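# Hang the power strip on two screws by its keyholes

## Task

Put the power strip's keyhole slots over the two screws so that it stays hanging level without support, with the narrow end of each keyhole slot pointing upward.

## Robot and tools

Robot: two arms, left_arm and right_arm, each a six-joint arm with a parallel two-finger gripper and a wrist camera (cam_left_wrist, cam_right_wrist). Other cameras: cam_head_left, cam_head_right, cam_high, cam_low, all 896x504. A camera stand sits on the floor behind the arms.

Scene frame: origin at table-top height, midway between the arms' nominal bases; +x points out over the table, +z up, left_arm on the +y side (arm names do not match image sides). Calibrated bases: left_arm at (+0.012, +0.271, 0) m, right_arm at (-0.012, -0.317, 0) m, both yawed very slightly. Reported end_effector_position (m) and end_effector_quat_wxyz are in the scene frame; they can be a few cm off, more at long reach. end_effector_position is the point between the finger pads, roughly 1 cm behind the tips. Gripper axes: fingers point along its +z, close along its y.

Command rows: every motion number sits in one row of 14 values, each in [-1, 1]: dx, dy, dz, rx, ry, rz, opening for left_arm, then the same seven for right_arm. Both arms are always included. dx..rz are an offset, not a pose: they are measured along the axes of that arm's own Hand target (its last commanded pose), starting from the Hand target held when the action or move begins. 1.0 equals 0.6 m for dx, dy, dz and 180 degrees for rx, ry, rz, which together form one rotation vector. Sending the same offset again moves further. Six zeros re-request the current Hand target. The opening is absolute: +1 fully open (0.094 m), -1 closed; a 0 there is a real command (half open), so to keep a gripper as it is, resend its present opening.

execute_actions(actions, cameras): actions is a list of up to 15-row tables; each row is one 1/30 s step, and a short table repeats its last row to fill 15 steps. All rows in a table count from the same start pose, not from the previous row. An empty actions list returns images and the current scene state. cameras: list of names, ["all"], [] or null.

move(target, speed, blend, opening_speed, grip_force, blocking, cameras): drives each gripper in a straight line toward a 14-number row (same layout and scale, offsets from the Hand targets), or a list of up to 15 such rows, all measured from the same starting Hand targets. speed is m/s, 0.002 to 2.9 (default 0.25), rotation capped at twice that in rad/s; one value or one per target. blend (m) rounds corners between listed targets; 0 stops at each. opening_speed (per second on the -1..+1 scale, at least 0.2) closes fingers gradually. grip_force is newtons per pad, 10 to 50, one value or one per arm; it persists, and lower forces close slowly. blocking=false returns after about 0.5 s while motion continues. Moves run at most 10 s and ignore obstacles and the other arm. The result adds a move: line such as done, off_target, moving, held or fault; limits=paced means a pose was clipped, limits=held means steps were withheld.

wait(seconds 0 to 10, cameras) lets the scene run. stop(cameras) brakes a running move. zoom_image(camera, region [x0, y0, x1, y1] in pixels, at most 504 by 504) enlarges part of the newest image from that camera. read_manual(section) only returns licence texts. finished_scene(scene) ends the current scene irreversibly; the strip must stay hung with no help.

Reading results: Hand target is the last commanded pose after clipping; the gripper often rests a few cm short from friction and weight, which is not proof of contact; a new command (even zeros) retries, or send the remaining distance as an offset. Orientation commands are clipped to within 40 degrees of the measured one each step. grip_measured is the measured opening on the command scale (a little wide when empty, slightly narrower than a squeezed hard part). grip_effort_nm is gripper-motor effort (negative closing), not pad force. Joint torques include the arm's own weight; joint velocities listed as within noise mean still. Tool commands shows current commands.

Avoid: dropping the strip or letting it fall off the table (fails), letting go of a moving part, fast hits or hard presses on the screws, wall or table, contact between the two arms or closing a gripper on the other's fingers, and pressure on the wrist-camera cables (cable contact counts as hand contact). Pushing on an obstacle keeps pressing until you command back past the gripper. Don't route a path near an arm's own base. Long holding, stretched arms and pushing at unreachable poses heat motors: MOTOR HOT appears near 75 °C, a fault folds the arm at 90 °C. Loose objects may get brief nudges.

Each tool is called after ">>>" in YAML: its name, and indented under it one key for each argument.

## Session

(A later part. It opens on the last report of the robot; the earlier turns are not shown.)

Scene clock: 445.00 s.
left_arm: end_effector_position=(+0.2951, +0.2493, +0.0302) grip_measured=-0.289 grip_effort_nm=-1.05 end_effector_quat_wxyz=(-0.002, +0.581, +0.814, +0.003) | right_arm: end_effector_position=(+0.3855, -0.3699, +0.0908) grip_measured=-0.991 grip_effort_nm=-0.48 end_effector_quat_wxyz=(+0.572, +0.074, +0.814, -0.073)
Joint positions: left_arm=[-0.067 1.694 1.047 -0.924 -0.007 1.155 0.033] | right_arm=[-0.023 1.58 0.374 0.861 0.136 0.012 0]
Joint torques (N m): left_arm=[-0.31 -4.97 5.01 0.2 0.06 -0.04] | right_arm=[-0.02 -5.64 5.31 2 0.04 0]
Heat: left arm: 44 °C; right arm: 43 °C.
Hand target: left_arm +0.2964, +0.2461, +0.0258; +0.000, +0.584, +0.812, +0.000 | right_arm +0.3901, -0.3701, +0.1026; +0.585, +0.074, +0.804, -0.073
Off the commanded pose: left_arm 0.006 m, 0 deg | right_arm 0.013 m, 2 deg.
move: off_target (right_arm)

>>> move:
  target:
    - [0,0,-0.25,0,0,0,-0.5,0,0,0,0,0,0,-1]
    - [-0.15,-0.08,-0.374,0,0,-0.3,-0.5,0,0,0,0,0,0,-1]
    - [-0.232,-0.116,-0.374,0,0,-0.572,-0.5,0,0,0,0,0,0,-1]
  speed: 0.2
  blend: 0.03
  cameras: ["cam_head_left","cam_head_right","cam_high"]

Scene clock: 463.60 s.
left_arm: end_effector_position=(+0.2751, +0.1192, +0.2377) grip_measured=-0.290 grip_effort_nm=-1.05 end_effector_quat_wxyz=(+0.087, -0.238, +0.967, -0.013) | right_arm: end_effector_position=(+0.3855, -0.3699, +0.0908) grip_measured=-0.991 grip_effort_nm=-0.48 end_effector_quat_wxyz=(+0.572, +0.074, +0.814, -0.073)
Joint positions: left_arm=[-0.575 1.642 1.822 -1.613 -0.111 -1.068 0.033] | right_arm=[-0.023 1.58 0.374 0.861 0.136 0.012 0]
Joint torques (N m): left_arm=[-0.95 -5.11 9.77 0.55 1 -0.88] | right_arm=[-0.03 -5.68 5.23 2 0.05 -0.02]
Heat: left arm: 44 °C; right arm: 43 °C.
Hand target: left_arm +0.2748, +0.0918, +0.2500; +0.000, -0.272, +0.962, +0.000 | right_arm +0.3901, -0.3701, +0.1026; +0.585, +0.074, +0.804, -0.073
Off the commanded pose: left_arm 0.030 m, 11 deg | right_arm 0.013 m, 2 deg.
joint read past its limit (left arm) — joint 4 (wrist pitch), lower limit.
joint sent to its limit (left arm) — joint 4 (wrist pitch), lower limit. The joint targets are off in position and orientation.
move: off_target (left_arm, right_arm)
Images, in order (width x height): cam_head_left 896x504, cam_head_right 896x504, cam_high 896x504.

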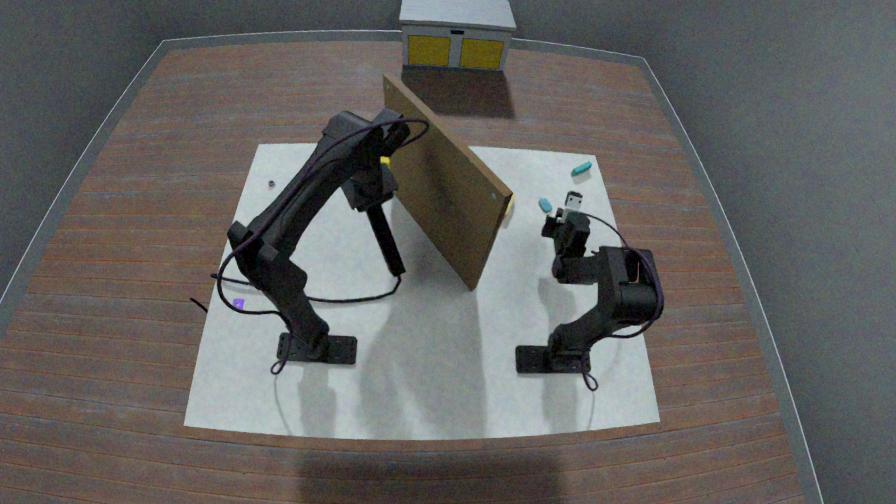

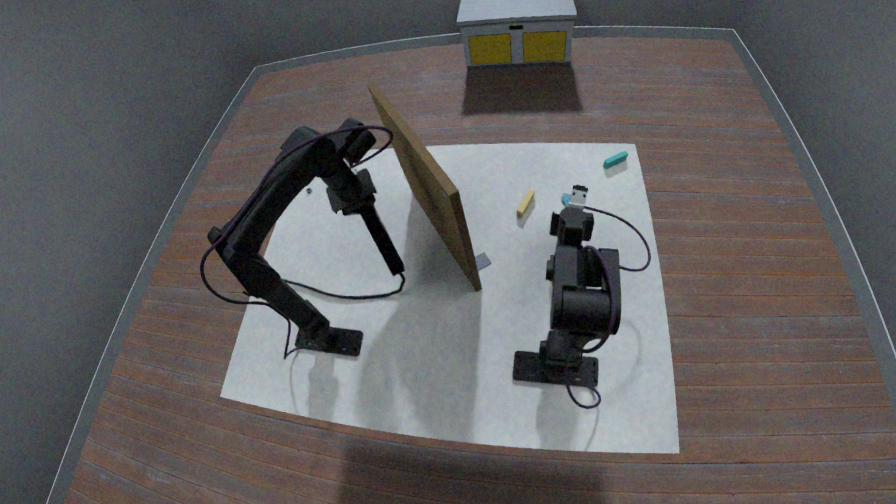

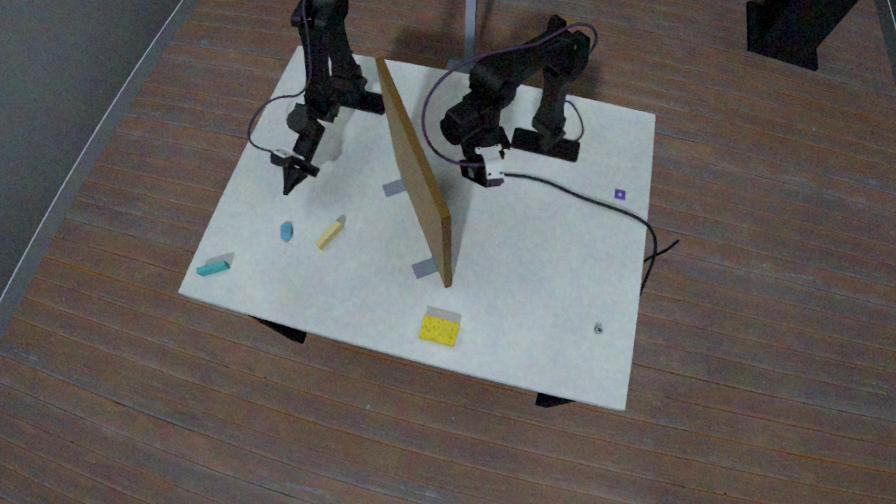

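>>> move:
  target:
    - [0,0,0,0,0,0,-0.5,-0.21,-0.0465,-0.439,-0.06,0.03,-0.03,0.6]
    - [0,0,0,0,0,0,-0.5,-0.247,0.22,-0.773,-0.199,0.1155,-0.099,0.6]
    - [0,0,0,0,0,0,-0.5,-0.2187,0.4988,-0.687,-0.199,0.1155,-0.099,0.6]
  speed: 0.2
  blend: 0.03
  cameras: ["cam_head_left","cam_right_wrist","cam_high"]

Scene clock: 492.10 s.
left_arm: end_effector_position=(+0.2751, +0.1192, +0.2377) grip_measured=-0.290 grip_effort_nm=-1.05 end_effector_quat_wxyz=(+0.087, -0.238, +0.967, -0.013) | right_arm: end_effector_position=(+0.1093, +0.0027, +0.3676) grip_measured=+0.598 grip_effort_nm=0.13 end_effector_quat_wxyz=(+0.710, -0.112, +0.695, +0.008)
Joint positions: left_arm=[-0.575 1.642 1.822 -1.613 -0.111 -1.068 0.033] | right_arm=[-1.325 0.019 1.839 -1.532 -1.544 0.14 0.075]
Joint torques (N m): left_arm=[-0.96 -5.11 9.72 0.55 1.02 -0.86] | right_arm=[-0.27 10.1 -1.73 0.92 0.04 0.11]
Heat: left arm: 46 °C; right arm: 42 °C.
Hand target: left_arm +0.2748, +0.0918, +0.2500; +0.000, -0.272, +0.962, +0.000 | right_arm +0.1077, +0.0024, +0.3439; +0.438, -0.210, +0.869, +0.095
Off the commanded pose: left_arm 0.030 m, 11 deg | right_arm 0.024 m, 44 deg; orientation clipped.
shoulder posture changed (right arm): the wrist came as close to joint 1's axis as it can, and the arm is now in the other of its two shoulder postures.
joint read past its limit (left arm) — joint 4 (wrist pitch), lower limit.
joint sent to its limit (left arm) — joint 4 (wrist pitch), lower limit. The joint targets are off in position and orientation.
joint sent to its limit (right arm) — joint 2 (shoulder), lower limit; joint 4 (wrist pitch), lower limit; joint 5 (wrist yaw), lower limit. The joint targets are off in position and orientation.
move: off_target (left_arm, right_arm); limits=paced
Images, in order (width x height): cam_head_left 896x504, cam_high 896x504, cam_right_wrist 896x504.

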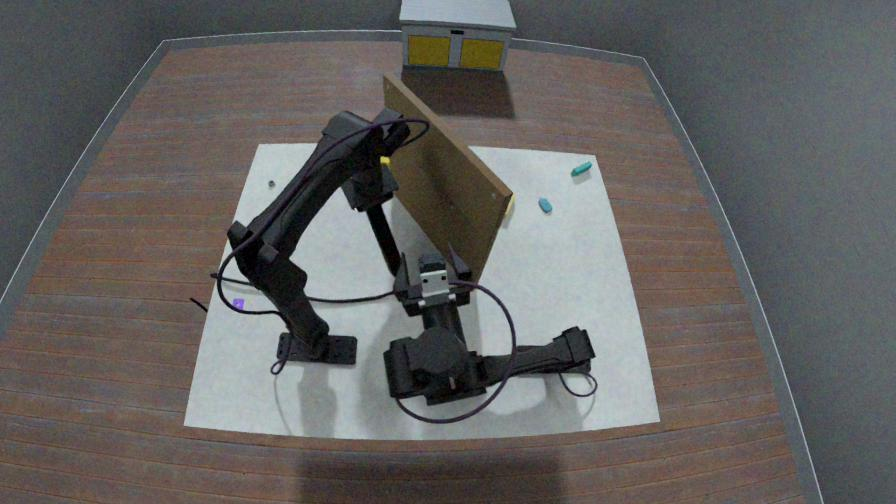

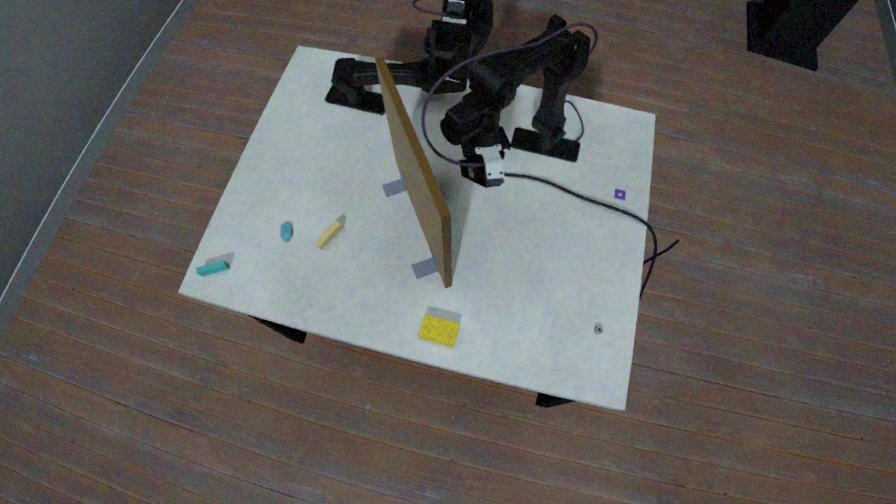

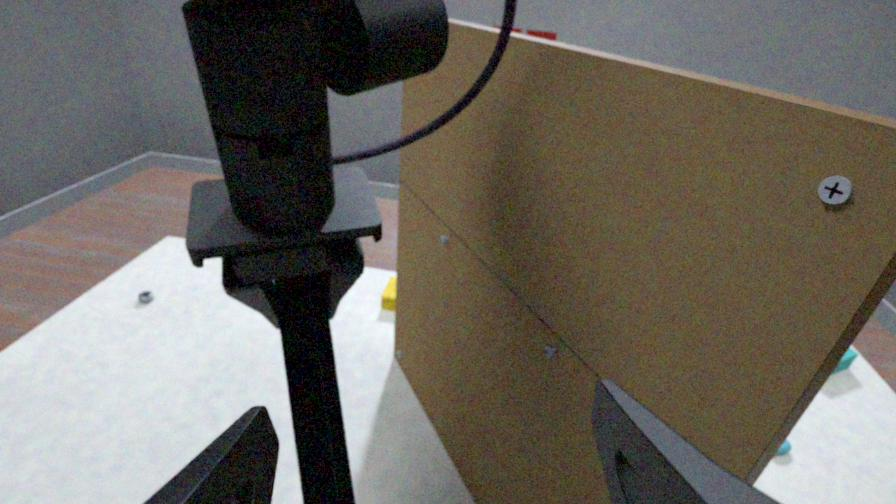

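>>> move:
  target:
    - [0,0,0,0,0,0,-0.5,-0.041,0.0455,-0.1585,0.1033,-0.1973,-0.0099,0.6]
    - [0,0,0,0,0,0,-0.5,0.0597,-0.3653,-0.3633,0.1033,-0.1973,-0.0099,0.6]
    - [0,0,0,0,0,0,-0.5,0.23,-0.7133,-0.3855,0.1033,-0.1973,-0.0099,0.6]
  speed: 0.15
  blend: 0.03
  cameras: ["cam_head_left","cam_head_right"]

Scene clock: 518.40 s.
left_arm: end_effector_position=(+0.2751, +0.1192, +0.2377) grip_measured=-0.290 grip_effort_nm=-1.05 end_effector_quat_wxyz=(+0.087, -0.238, +0.967, -0.013) | right_arm: end_effector_position=(+0.0589, -0.4973, +0.3892) grip_measured=+0.598 grip_effort_nm=0.13 end_effector_quat_wxyz=(+0.721, -0.101, +0.685, +0.025)
Joint positions: left_arm=[-0.575 1.642 1.822 -1.613 -0.111 -1.068 0.033] | right_arm=[1.16 0.056 1.643 -1.52 0.929 -0.165 0.075]
Joint torques (N m): left_arm=[-0.92 -5.08 9.7 0.56 1.02 -0.88] | right_arm=[0.59 8.21 -0.91 1.31 0.14 -0.14]
Heat: left arm: 47 °C; right arm: 39 °C.
Hand target: left_arm +0.2748, +0.0918, +0.2500; +0.000, -0.272, +0.962, +0.000 | right_arm +0.0601, -0.4998, +0.3802; +0.710, -0.112, +0.695, +0.008
Off the commanded pose: left_arm 0.030 m, 11 deg | right_arm 0.009 m, 3 deg.
joint read past its limit (left arm) — joint 4 (wrist pitch), lower limit.
joint sent to its limit (left arm) — joint 4 (wrist pitch), lower limit. The joint targets are off in position and orientation.
joint sent to its limit (right arm) — joint 4 (wrist pitch), lower limit. The joint targets still meet the commanded pose.
move: off_target (left_arm, right_arm)
Images, in order (width x height): cam_head_left 896x504, cam_head_right 896x504.

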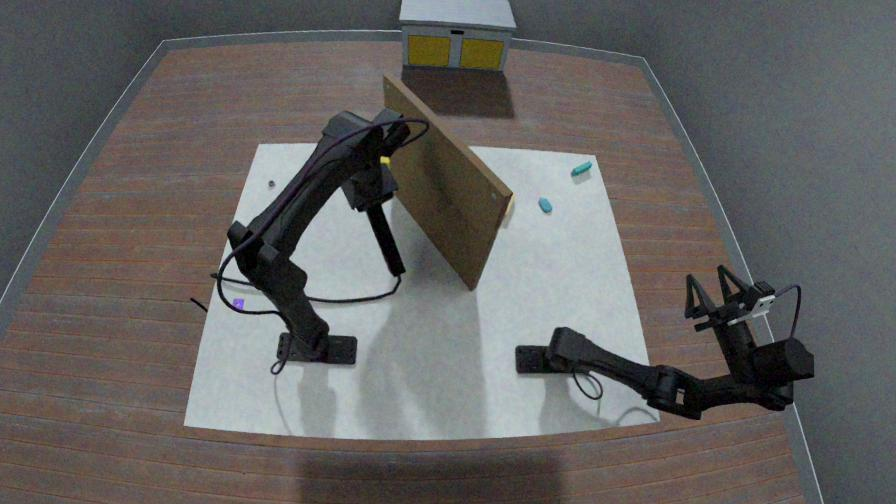

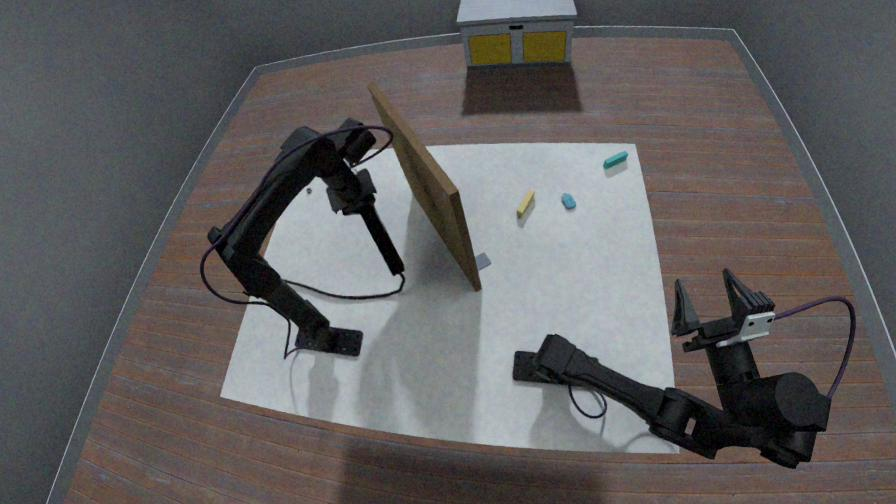

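>>> move:
  target:
    - [0,0,0,0,0,0,-0.5,-0.0597,0.178,-0.159,-0.3156,0.1067,-0.024,0.6]
  speed: 0.2
  cameras: ["cam_head_right"]

Scene clock: 546.20 s.
left_arm: end_effector_position=(+0.2751, +0.1192, +0.2377) grip_measured=-0.290 grip_effort_nm=-1.05 end_effector_quat_wxyz=(+0.087, -0.238, +0.967, -0.013) | right_arm: end_effector_position=(-0.0500, -0.4054, +0.4094) grip_measured=+0.598 grip_effort_nm=0.12 end_effector_quat_wxyz=(+0.664, -0.338, +0.533, +0.400)
Joint positions: left_arm=[-0.575 1.642 1.822 -1.613 -0.111 -1.068 0.033] | right_arm=[1.18 0.026 1.753 -1.521 0.023 -0.027 0.075]
Joint torques (N m): left_arm=[-0.94 -5.08 9.72 0.57 1.02 -0.87] | right_arm=[0.72 8.36 -0.91 1.53 -0.16 0.16]
Heat: left arm: 47 °C; right arm: 39 °C.
Hand target: left_arm +0.2748, +0.0918, +0.2500; +0.000, -0.272, +0.962, +0.000 | right_arm -0.0531, -0.4068, +0.3988; +0.451, -0.460, +0.707, +0.292
Off the commanded pose: left_arm 0.030 m, 11 deg | right_arm 0.011 m, 37 deg.
joint read past its limit (left arm) — joint 4 (wrist pitch), lower limit.
joint sent to its limit (left arm) — joint 4 (wrist pitch), lower limit. The joint targets are off in position and orientation.
joint sent to its limit (right arm) — joint 2 (shoulder), lower limit; joint 4 (wrist pitch), lower limit. The joint targets are off in orientation, not in position.
move: off_target (left_arm, right_arm)
Images, in order (width x height): cam_head_right 896x504.

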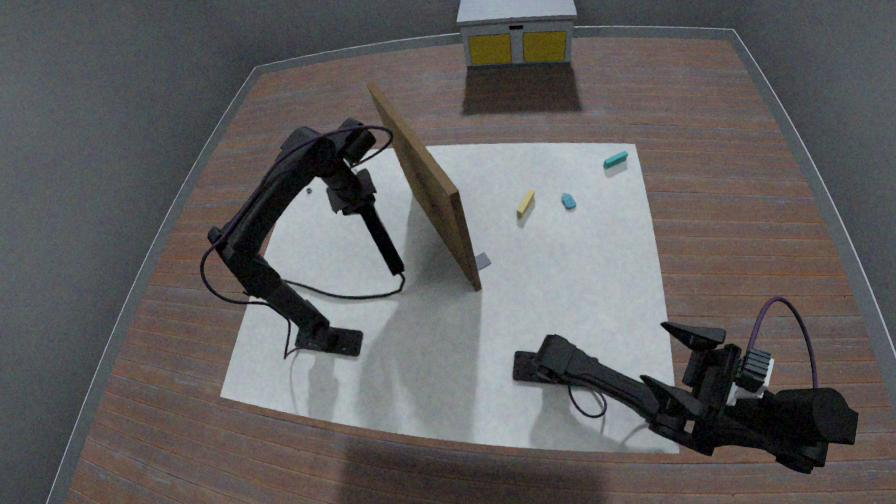

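>>> move:
  target:
    - [0,0,0,0,0,0,-0.5,-0.2122,0,0.451,0,0,0,0.6]
  speed: 0.12
  cameras: ["cam_head_right","cam_right_wrist"]

Scene clock: 555.83 s.
left_arm: end_effector_position=(+0.2751, +0.1192, +0.2377) grip_measured=-0.290 grip_effort_nm=-1.05 end_effector_quat_wxyz=(+0.087, -0.238, +0.967, -0.013) | right_arm: end_effector_position=(+0.0689, -0.1372, +0.3791) grip_measured=+0.598 grip_effort_nm=0.12 end_effector_quat_wxyz=(+0.427, -0.470, +0.723, +0.272)
Joint positions: left_arm=[-0.575 1.642 1.822 -1.613 -0.111 -1.068 0.033] | right_arm=[1.191 0.754 1.442 -1.197 -0.003 -0.01 0.075]
Joint torques (N m): left_arm=[-0.96 -5.08 9.7 0.55 1.02 -0.88] | right_arm=[0.65 1.8 6.09 2.32 0.06 0.11]
Heat: left arm: 47 °C; right arm: 40 °C.
Hand target: left_arm +0.2748, +0.0918, +0.2500; +0.000, -0.272, +0.962, +0.000 | right_arm +0.0684, -0.1335, +0.3998; +0.451, -0.460, +0.707, +0.292
Off the commanded pose: left_arm 0.030 m, 11 deg | right_arm 0.021 m, 4 deg.
shoulder posture changed (right arm): the wrist came as close to joint 1's axis as it can, and the arm is now in the other of its two shoulder postures.
joint read past its limit (left arm) — joint 4 (wrist pitch), lower limit.
joint sent to its limit (left arm) — joint 4 (wrist pitch), lower limit. The joint targets are off in position and orientation.
move: off_target (left_arm, right_arm)
Images, in order (width x height): cam_head_right 896x504, cam_right_wrist 896x504.

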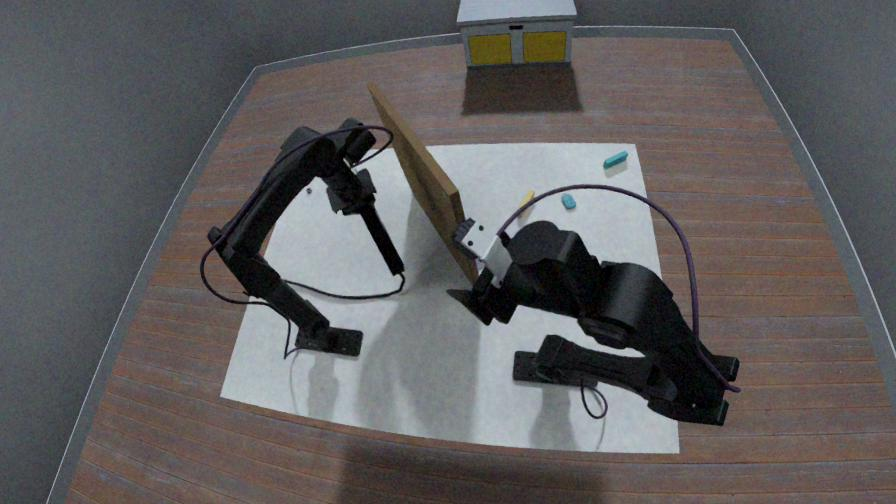

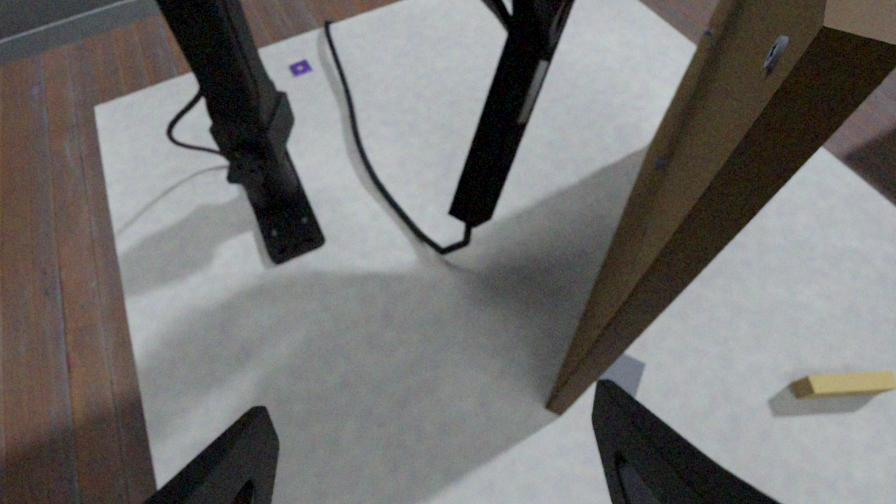

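>>> move:
  target:
    - [0,0,0,0,0,0,-0.5,0.0005,-0.039,0.286,0.1034,0.0824,0.0667,0.6]
  speed: 0.12
  cameras: ["cam_head_left","cam_right_wrist"]

Scene clock: 588.13 s.
left_arm: end_effector_position=(+0.2751, +0.1192, +0.2377) grip_measured=-0.290 grip_effort_nm=-1.05 end_effector_quat_wxyz=(+0.087, -0.238, +0.967, -0.013) | right_arm: end_effector_position=(+0.1462, -0.0068, +0.3062) grip_measured=+0.598 grip_effort_nm=0.12 end_effector_quat_wxyz=(+0.364, -0.360, +0.848, +0.141)
Joint positions: left_arm=[-0.575 1.642 1.822 -1.613 -0.111 -1.068 0.033] | right_arm=[1.329 1.324 1.532 -1.045 0.357 0.338 0.075]
Joint torques (N m): left_arm=[-0.98 -5.08 9.77 0.56 1 -0.88] | right_arm=[0.29 -3.36 8.06 1.89 0.49 0.11]
Heat: left arm: 47 °C; right arm: 41 °C.
Hand target: left_arm +0.2748, +0.0918, +0.2500; +0.000, -0.272, +0.962, +0.000 | right_arm +0.1530, -0.0011, +0.3269; +0.391, -0.339, +0.841, +0.158
Off the commanded pose: left_arm 0.030 m, 11 deg | right_arm 0.023 m, 5 deg.
joint read past its limit (left arm) — joint 4 (wrist pitch), lower limit.
joint sent to its limit (left arm) — joint 4 (wrist pitch), lower limit. The joint targets are off in position and orientation.
move: off_target (left_arm, right_arm)
Images, in order (width x height): cam_head_left 896x504, cam_right_wrist 896x504.

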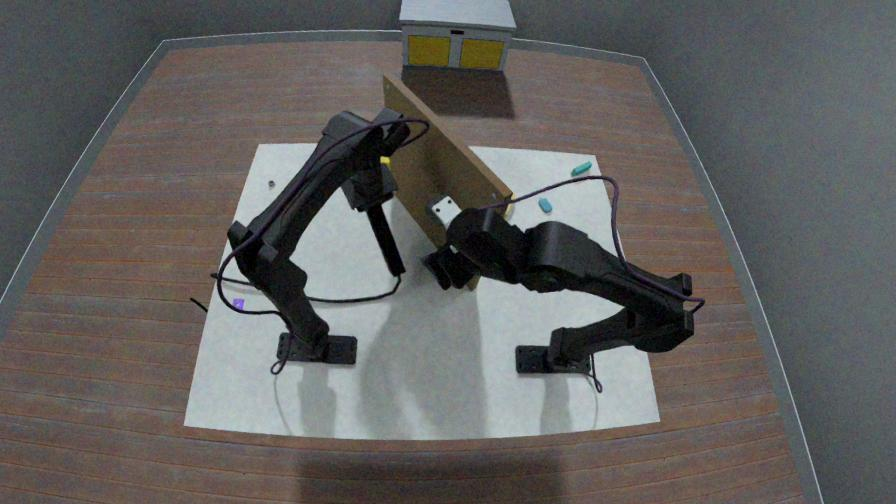

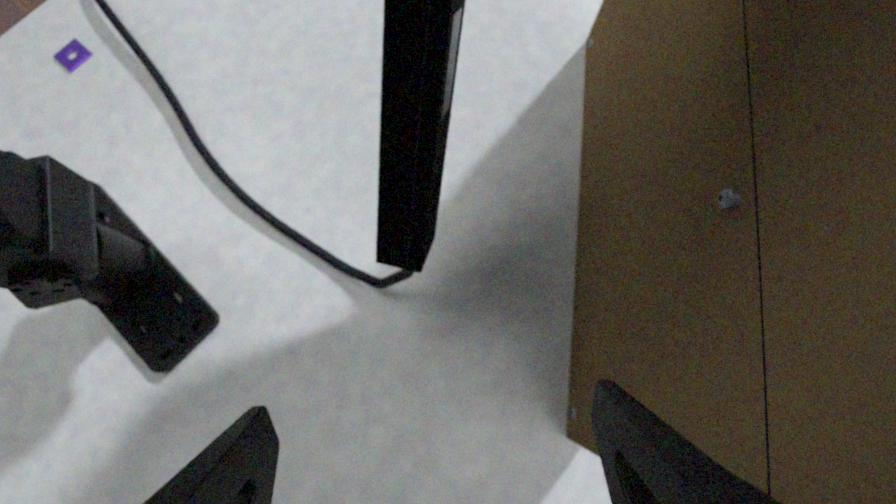

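>>> move:
  target:
    - [0,0,0,0,0,0,-0.5,-0.0238,0.0562,0.14,0.0762,-0.0008,0.0637,0.7]
  speed: 0.12
  cameras: ["cam_head_left","cam_right_wrist"]

Scene clock: 617.57 s.
left_arm: end_effector_position=(+0.2751, +0.1192, +0.2377) grip_measured=-0.290 grip_effort_nm=-1.05 end_effector_quat_wxyz=(+0.087, -0.238, +0.967, -0.013) | right_arm: end_effector_position=(+0.1763, +0.0712, +0.2678) grip_measured=+0.698 grip_effort_nm=0.13 end_effector_quat_wxyz=(+0.390, -0.223, +0.889, +0.088)
Joint positions: left_arm=[-0.575 1.642 1.822 -1.613 -0.111 -1.068 0.033] | right_arm=[1.407 1.7 1.733 -1.006 0.605 0.673 0.08]
Joint torques (N m): left_arm=[-0.94 -5.11 9.7 0.55 1.01 -0.9] | right_arm=[0.44 -6.46 8.39 1.38 0.77 0.11]
Heat: left arm: 47 °C; right arm: 41 °C.
Hand target: left_arm +0.2748, +0.0918, +0.2500; +0.000, -0.272, +0.962, +0.000 | right_arm +0.1825, +0.0742, +0.2839; +0.413, -0.204, +0.883, +0.096
Off the commanded pose: left_arm 0.030 m, 11 deg | right_arm 0.017 m, 4 deg.
joint read past its limit (left arm) — joint 4 (wrist pitch), lower limit.
joint sent to its limit (left arm) — joint 4 (wrist pitch), lower limit. The joint targets are off in position and orientation.
move: off_target (left_arm, right_arm)
Images, in order (width x height): cam_head_left 896x504, cam_right_wrist 896x504.

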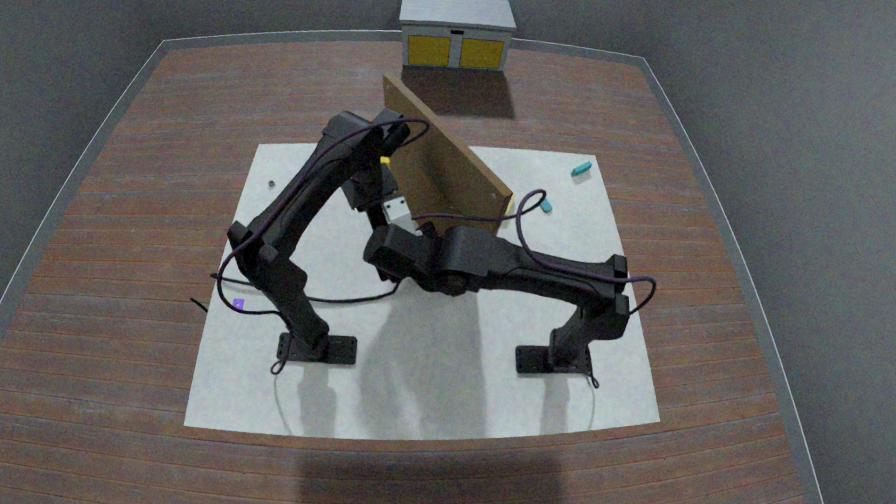

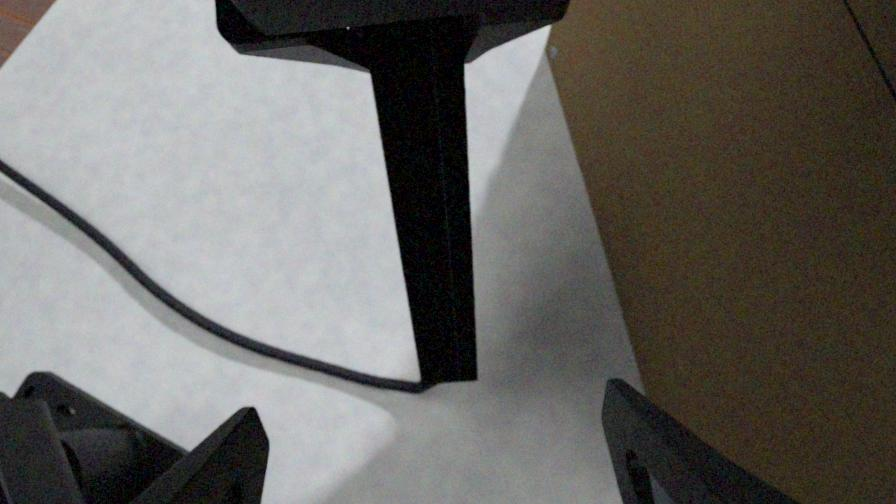

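>>> move:
  target:
    - [0,0,0,0,0,0,-0.5,0.105,-0.005,0.09,0,0,0,0.7]
  speed: 0.1
  cameras: ["cam_head_left","cam_right_wrist","cam_high"]

Scene clock: 659.20 s.
left_arm: end_effector_position=(+0.2751, +0.1192, +0.2377) grip_measured=-0.290 grip_effort_nm=-1.05 end_effector_quat_wxyz=(+0.087, -0.238, +0.967, -0.013) | right_arm: end_effector_position=(+0.1774, +0.0740, +0.1791) grip_measured=+0.698 grip_effort_nm=0.13 end_effector_quat_wxyz=(+0.386, -0.226, +0.891, +0.077)
Joint positions: left_arm=[-0.575 1.642 1.822 -1.613 -0.111 -1.068 0.033] | right_arm=[1.407 1.697 1.387 -0.689 0.608 0.676 0.08]
Joint torques (N m): left_arm=[-0.95 -5.03 9.72 0.56 1.04 -0.85] | right_arm=[-0.17 -10.37 5.08 1.58 0.65 0.02]
Heat: left arm: 48 °C; right arm: 39 °C.
Hand target: left_arm +0.2748, +0.0918, +0.2500; +0.000, -0.272, +0.962, +0.000 | right_arm +0.1847, +0.0720, +0.2009; +0.412, -0.204, +0.883, +0.096
Off the commanded pose: left_arm 0.030 m, 11 deg | right_arm 0.023 m, 5 deg.
joint read past its limit (left arm) — joint 4 (wrist pitch), lower limit.
joint sent to its limit (left arm) — joint 4 (wrist pitch), lower limit. The joint targets are off in position and orientation.
move: off_target (left_arm, right_arm)
Images, in order (width x height): cam_head_left 896x504, cam_high 896x504, cam_right_wrist 896x504.

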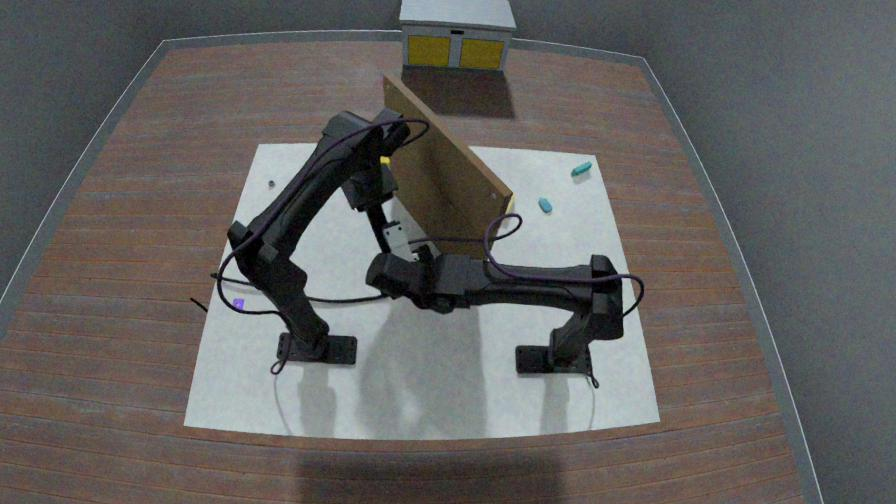

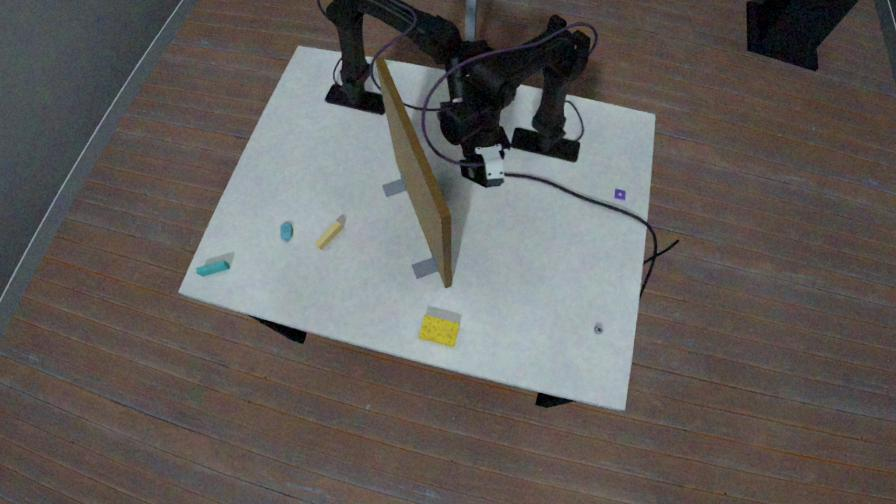

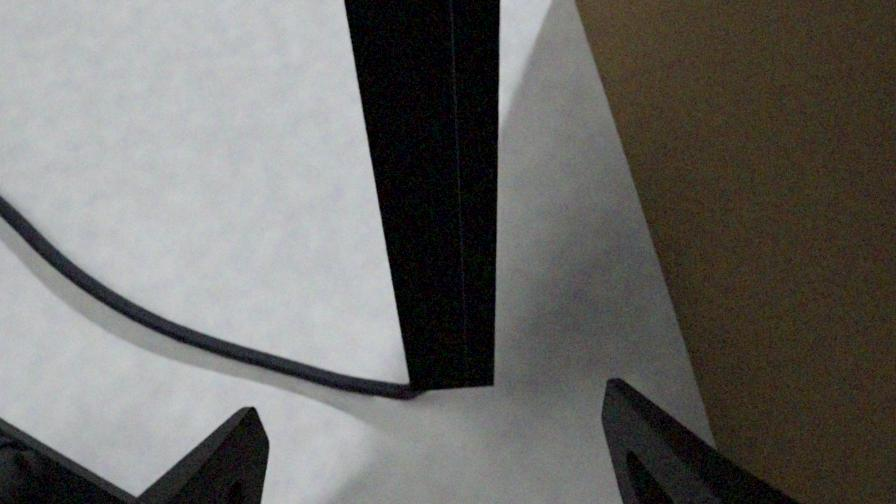

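>>> move:
  target:
    - [0,0,0,0,0,0,-0.5,-0.004,-0.006,0.085,0,0,0,0.7]
  speed: 0.08
  cameras: ["cam_head_left","cam_right_wrist","cam_head_right"]

Scene clock: 669.27 s.
left_arm: end_effector_position=(+0.2751, +0.1192, +0.2377) grip_measured=-0.290 grip_effort_nm=-1.05 end_effector_quat_wxyz=(+0.087, -0.238, +0.967, -0.013) | right_arm: end_effector_position=(+0.2163, +0.0843, +0.1691) grip_measured=+0.698 grip_effort_nm=0.13 end_effector_quat_wxyz=(+0.406, -0.208, +0.885, +0.090)
Joint positions: left_arm=[-0.575 1.642 1.822 -1.613 -0.111 -1.068 0.033] | right_arm=[1.319 1.743 1.357 -0.517 0.587 0.6 0.08]
Joint torques (N m): left_arm=[-0.87 -5.09 9.68 0.56 1.03 -0.89] | right_arm=[-0.72 -7.25 5.3 1.68 0.23 -0.14]
Heat: left arm: 48 °C; right arm: 39 °C.
Hand target: left_arm +0.2748, +0.0918, +0.2500; +0.000, -0.272, +0.962, +0.000 | right_arm +0.2228, +0.0867, +0.1700; +0.412, -0.204, +0.883, +0.096
Off the commanded pose: left_arm 0.030 m, 11 deg | right_arm 0.007 m, 1 deg.
joint read past its limit (left arm) — joint 4 (wrist pitch), lower limit.
joint sent to its limit (left arm) — joint 4 (wrist pitch), lower limit. The joint targets are off in position and orientation.
move: off_target (left_arm)
Images, in order (width x height): cam_head_left 896x504, cam_head_right 896x504, cam_right_wrist 896x504.

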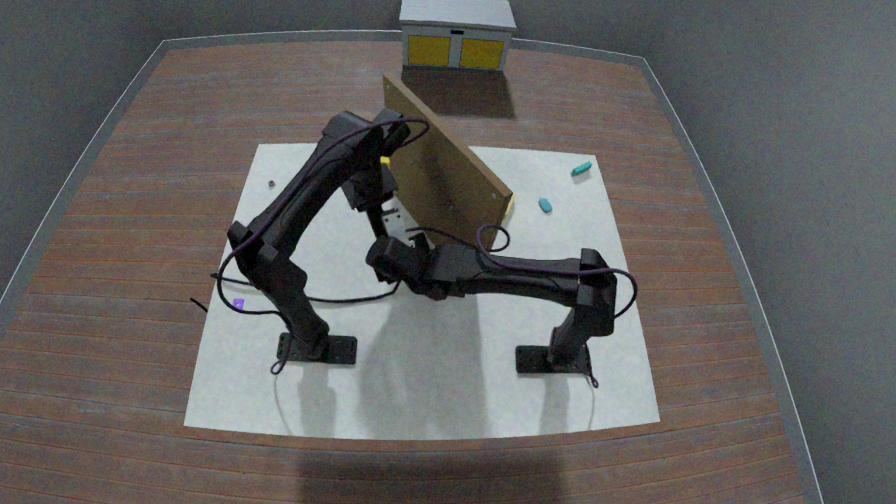

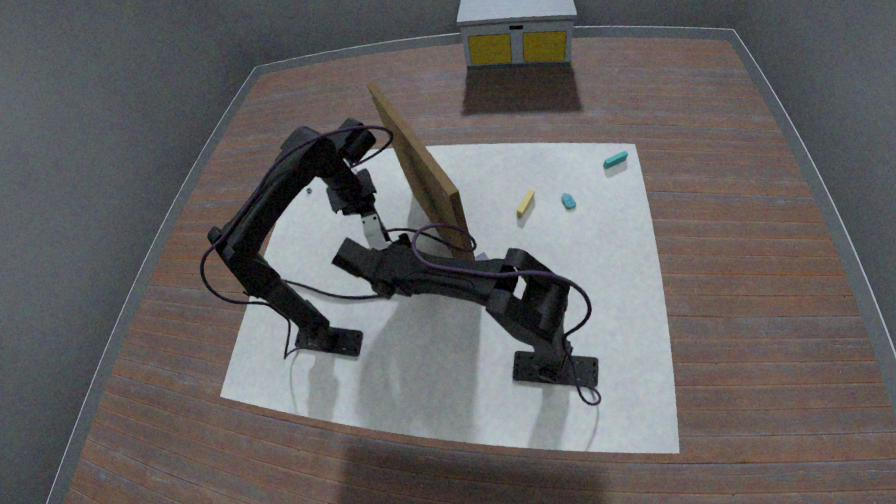

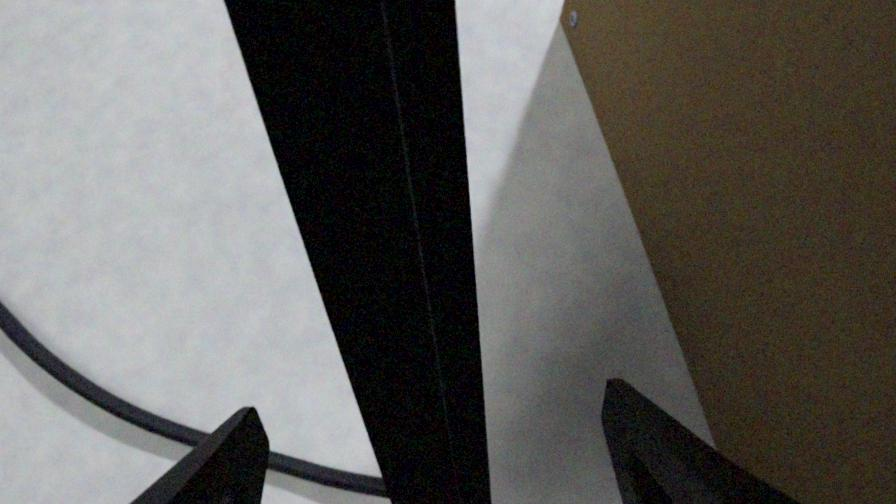

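>>> move:
  target:
    - [0,0,0,0,0,0,-0.5,0.015,0,0.045,0,0,-0.03,0.7]
  speed: 0.06
  cameras: ["cam_right_wrist"]

Scene clock: 680.77 s.
left_arm: end_effector_position=(+0.2751, +0.1192, +0.2377) grip_measured=-0.290 grip_effort_nm=-1.05 end_effector_quat_wxyz=(+0.087, -0.238, +0.967, -0.013) | right_arm: end_effector_position=(+0.2299, +0.0914, +0.1468) grip_measured=+0.698 grip_effort_nm=0.13 end_effector_quat_wxyz=(+0.411, -0.249, +0.874, +0.072)
Joint positions: left_arm=[-0.575 1.642 1.822 -1.613 -0.111 -1.068 0.033] | right_arm=[1.29 1.795 1.325 -0.414 0.569 0.477 0.08]
Joint torques (N m): left_arm=[-0.91 -5.04 9.69 0.56 1.02 -0.88] | right_arm=[-0.77 -7.41 5.33 1.76 0.22 -0.15]
Heat: left arm: 48 °C; right arm: 39 °C.
Hand target: left_arm +0.2748, +0.0918, +0.2500; +0.000, -0.272, +0.962, +0.000 | right_arm +0.2362, +0.0933, +0.1458; +0.416, -0.246, +0.872, +0.076
Off the commanded pose: left_arm 0.030 m, 11 deg | right_arm 0.007 m, 1 deg.
joint read past its limit (left arm) — joint 4 (wrist pitch), lower limit.
joint sent to its limit (left arm) — joint 4 (wrist pitch), lower limit. The joint targets are off in position and orientation.
move: off_target (left_arm)
Images, in order (width x height): cam_right_wrist 896x504.

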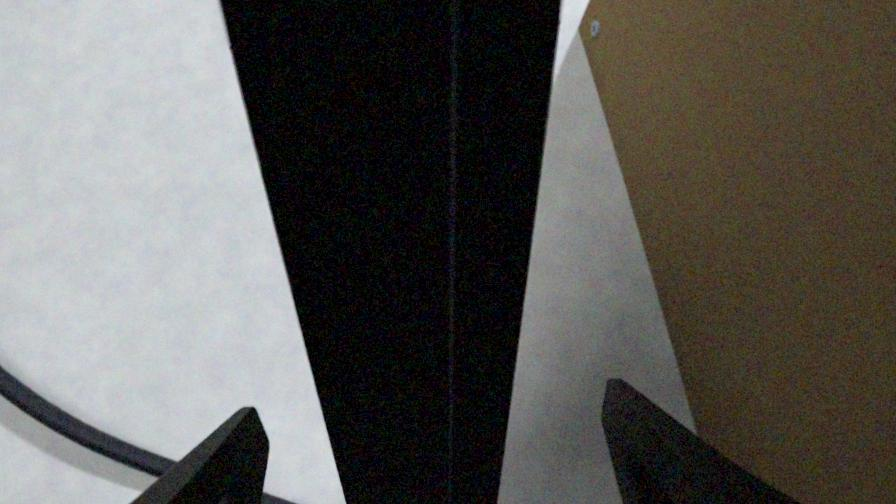

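>>> move:
  target:
    - [0,0,0,0,0,0,-0.5,0.005,0,0.018,0,0,0,0.7]
  speed: 0.06

>>> move:
  target:
    - [0,0,0,0,0,0,-0.5,0,0,0,0,0,0,-0.5]
  opening_speed: 0.6
  cameras: ["cam_head_left","cam_right_wrist"]

Scene clock: 685.80 s.
left_arm: end_effector_position=(+0.2751, +0.1192, +0.2377) grip_measured=-0.290 grip_effort_nm=-1.05 end_effector_quat_wxyz=(+0.087, -0.238, +0.967, -0.013) | right_arm: end_effector_position=(+0.2350, +0.0944, +0.1371) grip_measured=+0.698 grip_effort_nm=0.13 end_effector_quat_wxyz=(+0.411, -0.250, +0.874, +0.072)
Joint positions: left_arm=[-0.575 1.642 1.822 -1.613 -0.111 -1.068 0.033] | right_arm=[1.28 1.82 1.316 -0.375 0.561 0.466 0.08]
Joint torques (N m): left_arm=[-0.87 -5.07 9.72 0.53 1.02 -0.9] | right_arm=[-0.85 -7.5 5.14 1.79 0.2 -0.12]
Heat: left arm: 48 °C; right arm: 39 °C.
Hand target: left_arm +0.2748, +0.0918, +0.2500; +0.000, -0.272, +0.962, +0.000 | right_arm +0.2420, +0.0958, +0.1365; +0.416, -0.246, +0.872, +0.076
Off the commanded pose: left_arm 0.030 m, 11 deg | right_arm 0.007 m, 1 deg.
joint read past its limit (left arm) — joint 4 (wrist pitch), lower limit.
joint sent to its limit (left arm) — joint 4 (wrist pitch), lower limit. The joint targets are off in position and orientation.
move: off_target (left_arm)

Scene clock: 688.30 s.
left_arm: end_effector_position=(+0.2757, +0.1188, +0.2389) grip_measured=-0.290 grip_effort_nm=-1.05 end_effector_quat_wxyz=(+0.089, -0.245, +0.965, -0.016) | right_arm: end_effector_position=(+0.2361, +0.0952, +0.1373) grip_measured=-0.299 grip_effort_nm=-1.01 end_effector_quat_wxyz=(+0.410, -0.248, +0.874, +0.077)
Joint positions: left_arm=[-0.575 1.642 1.827 -1.613 -0.111 -1.082 0.033] | right_arm=[1.275 1.82 1.316 -0.369 0.553 0.468 0.033]
Joint torques (N m): left_arm=[-0.87 -5.01 9.48 0.57 1.03 -0.7] | right_arm=[-0.87 -7.47 5.2 1.71 0.31 -0.12]
Heat: left arm: 48 °C; right arm: 39 °C.
Hand target: left_arm +0.2748, +0.0918, +0.2500; +0.000, -0.272, +0.962, +0.000 | right_arm +0.2420, +0.0958, +0.1365; +0.416, -0.246, +0.872, +0.076
Off the commanded pose: left_arm 0.029 m, 11 deg | right_arm 0.006 m, 1 deg.
joint read past its limit (left arm) — joint 4 (wrist pitch), lower limit.
joint sent to its limit (left arm) — joint 4 (wrist pitch), lower limit. The joint targets are off in position and orientation.
move: off_target (left_arm)
Images, in order (width x height): cam_head_left 896x504, cam_right_wrist 896x504.

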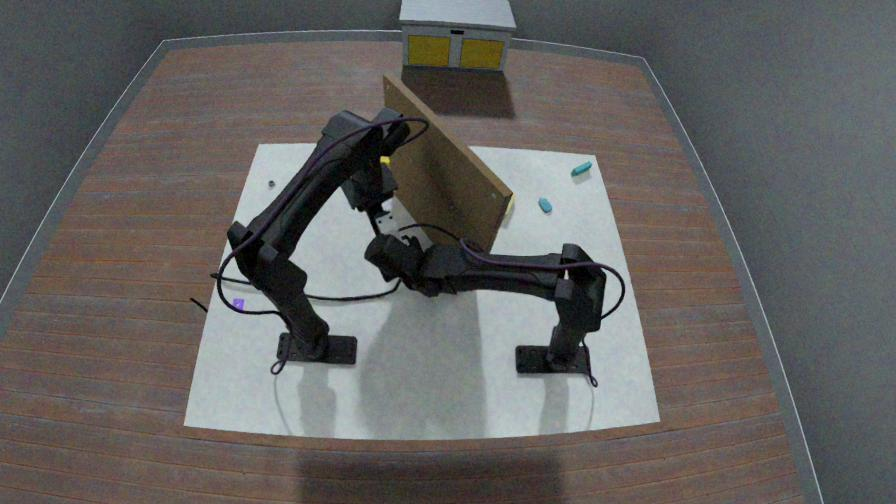

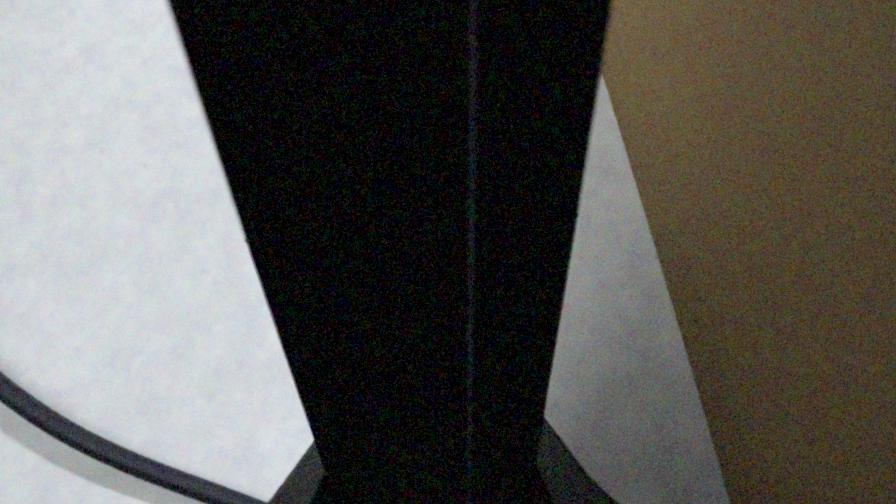

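>>> move:
  target:
    - [0,0,0,0,0,0,0.3,0,0,0,0,0,0,-0.5]
  opening_speed: 0.3
  cameras: ["cam_head_left","cam_right_wrist","cam_left_wrist"]

Scene clock: 698.97 s.
left_arm: end_effector_position=(+0.2723, +0.1058, +0.2431) grip_measured=+0.299 grip_effort_nm=0.06 end_effector_quat_wxyz=(+0.070, -0.272, +0.958, -0.051) | right_arm: end_effector_position=(+0.2360, +0.0974, +0.1366) grip_measured=-0.301 grip_effort_nm=-1.01 end_effector_quat_wxyz=(+0.408, -0.239, +0.877, +0.087)
Joint positions: left_arm=[-0.575 1.642 1.845 -1.606 -0.041 -1.143 0.061] | right_arm=[1.273 1.821 1.313 -0.356 0.542 0.487 0.033]
Joint torques (N m): left_arm=[-0.54 -4.77 7.88 0.55 0.37 -0.11] | right_arm=[-0.81 -7.86 5.53 1.58 0.4 -0.35]
Heat: left arm: 47 °C; right arm: 39 °C.
Hand target: left_arm +0.2748, +0.0918, +0.2500; +0.000, -0.272, +0.962, +0.001 | right_arm +0.2420, +0.0958, +0.1366; +0.416, -0.246, +0.872, +0.076
Off the commanded pose: left_arm 0.016 m, 10 deg | right_arm 0.006 m, 2 deg.
joint read past its limit (left arm) — joint 4 (wrist pitch), lower limit.
joint sent to its limit (left arm) — joint 4 (wrist pitch), lower limit. The joint targets are off in position and orientation.
move: off_target (left_arm)
Images, in order (width x height): cam_head_left 896x504, cam_left_wrist 896x504, cam_right_wrist 896x504.

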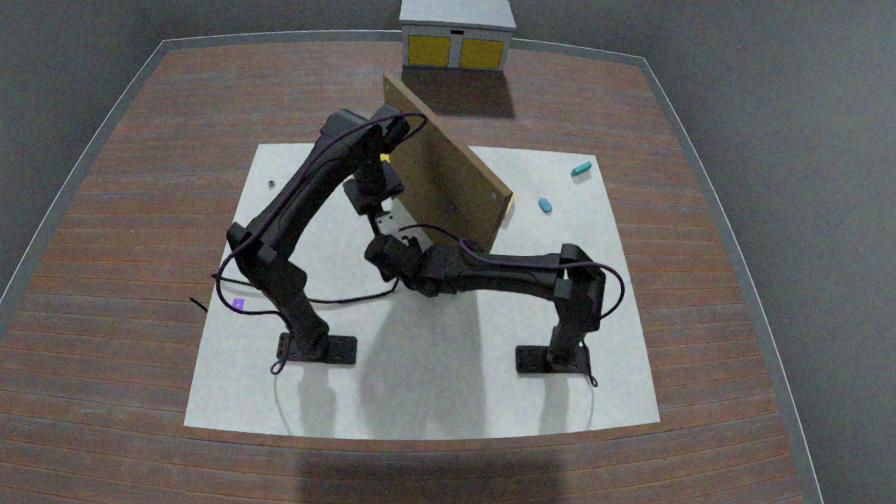

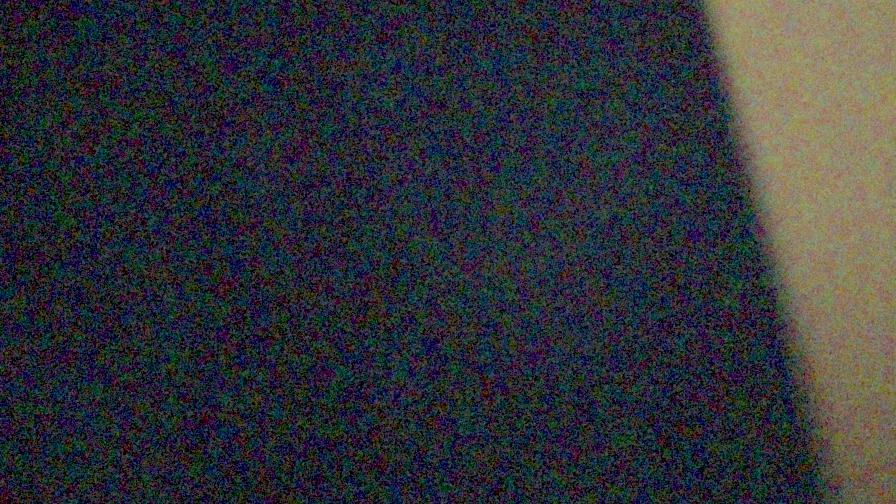

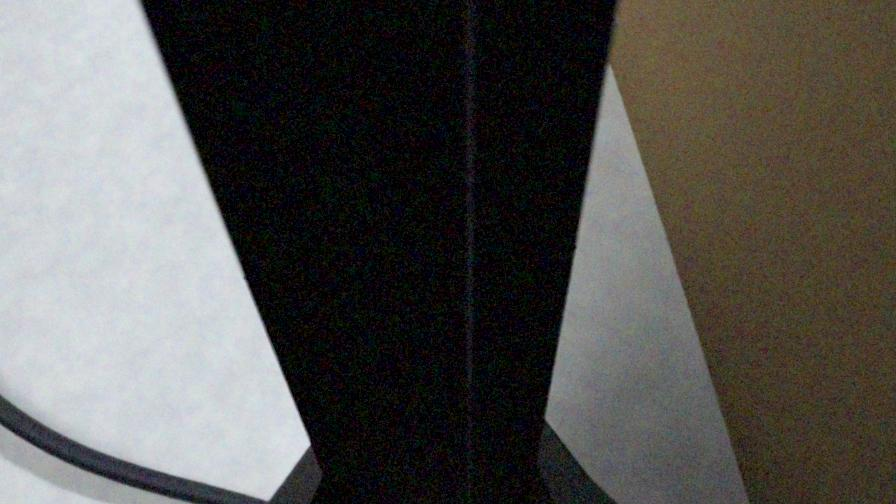

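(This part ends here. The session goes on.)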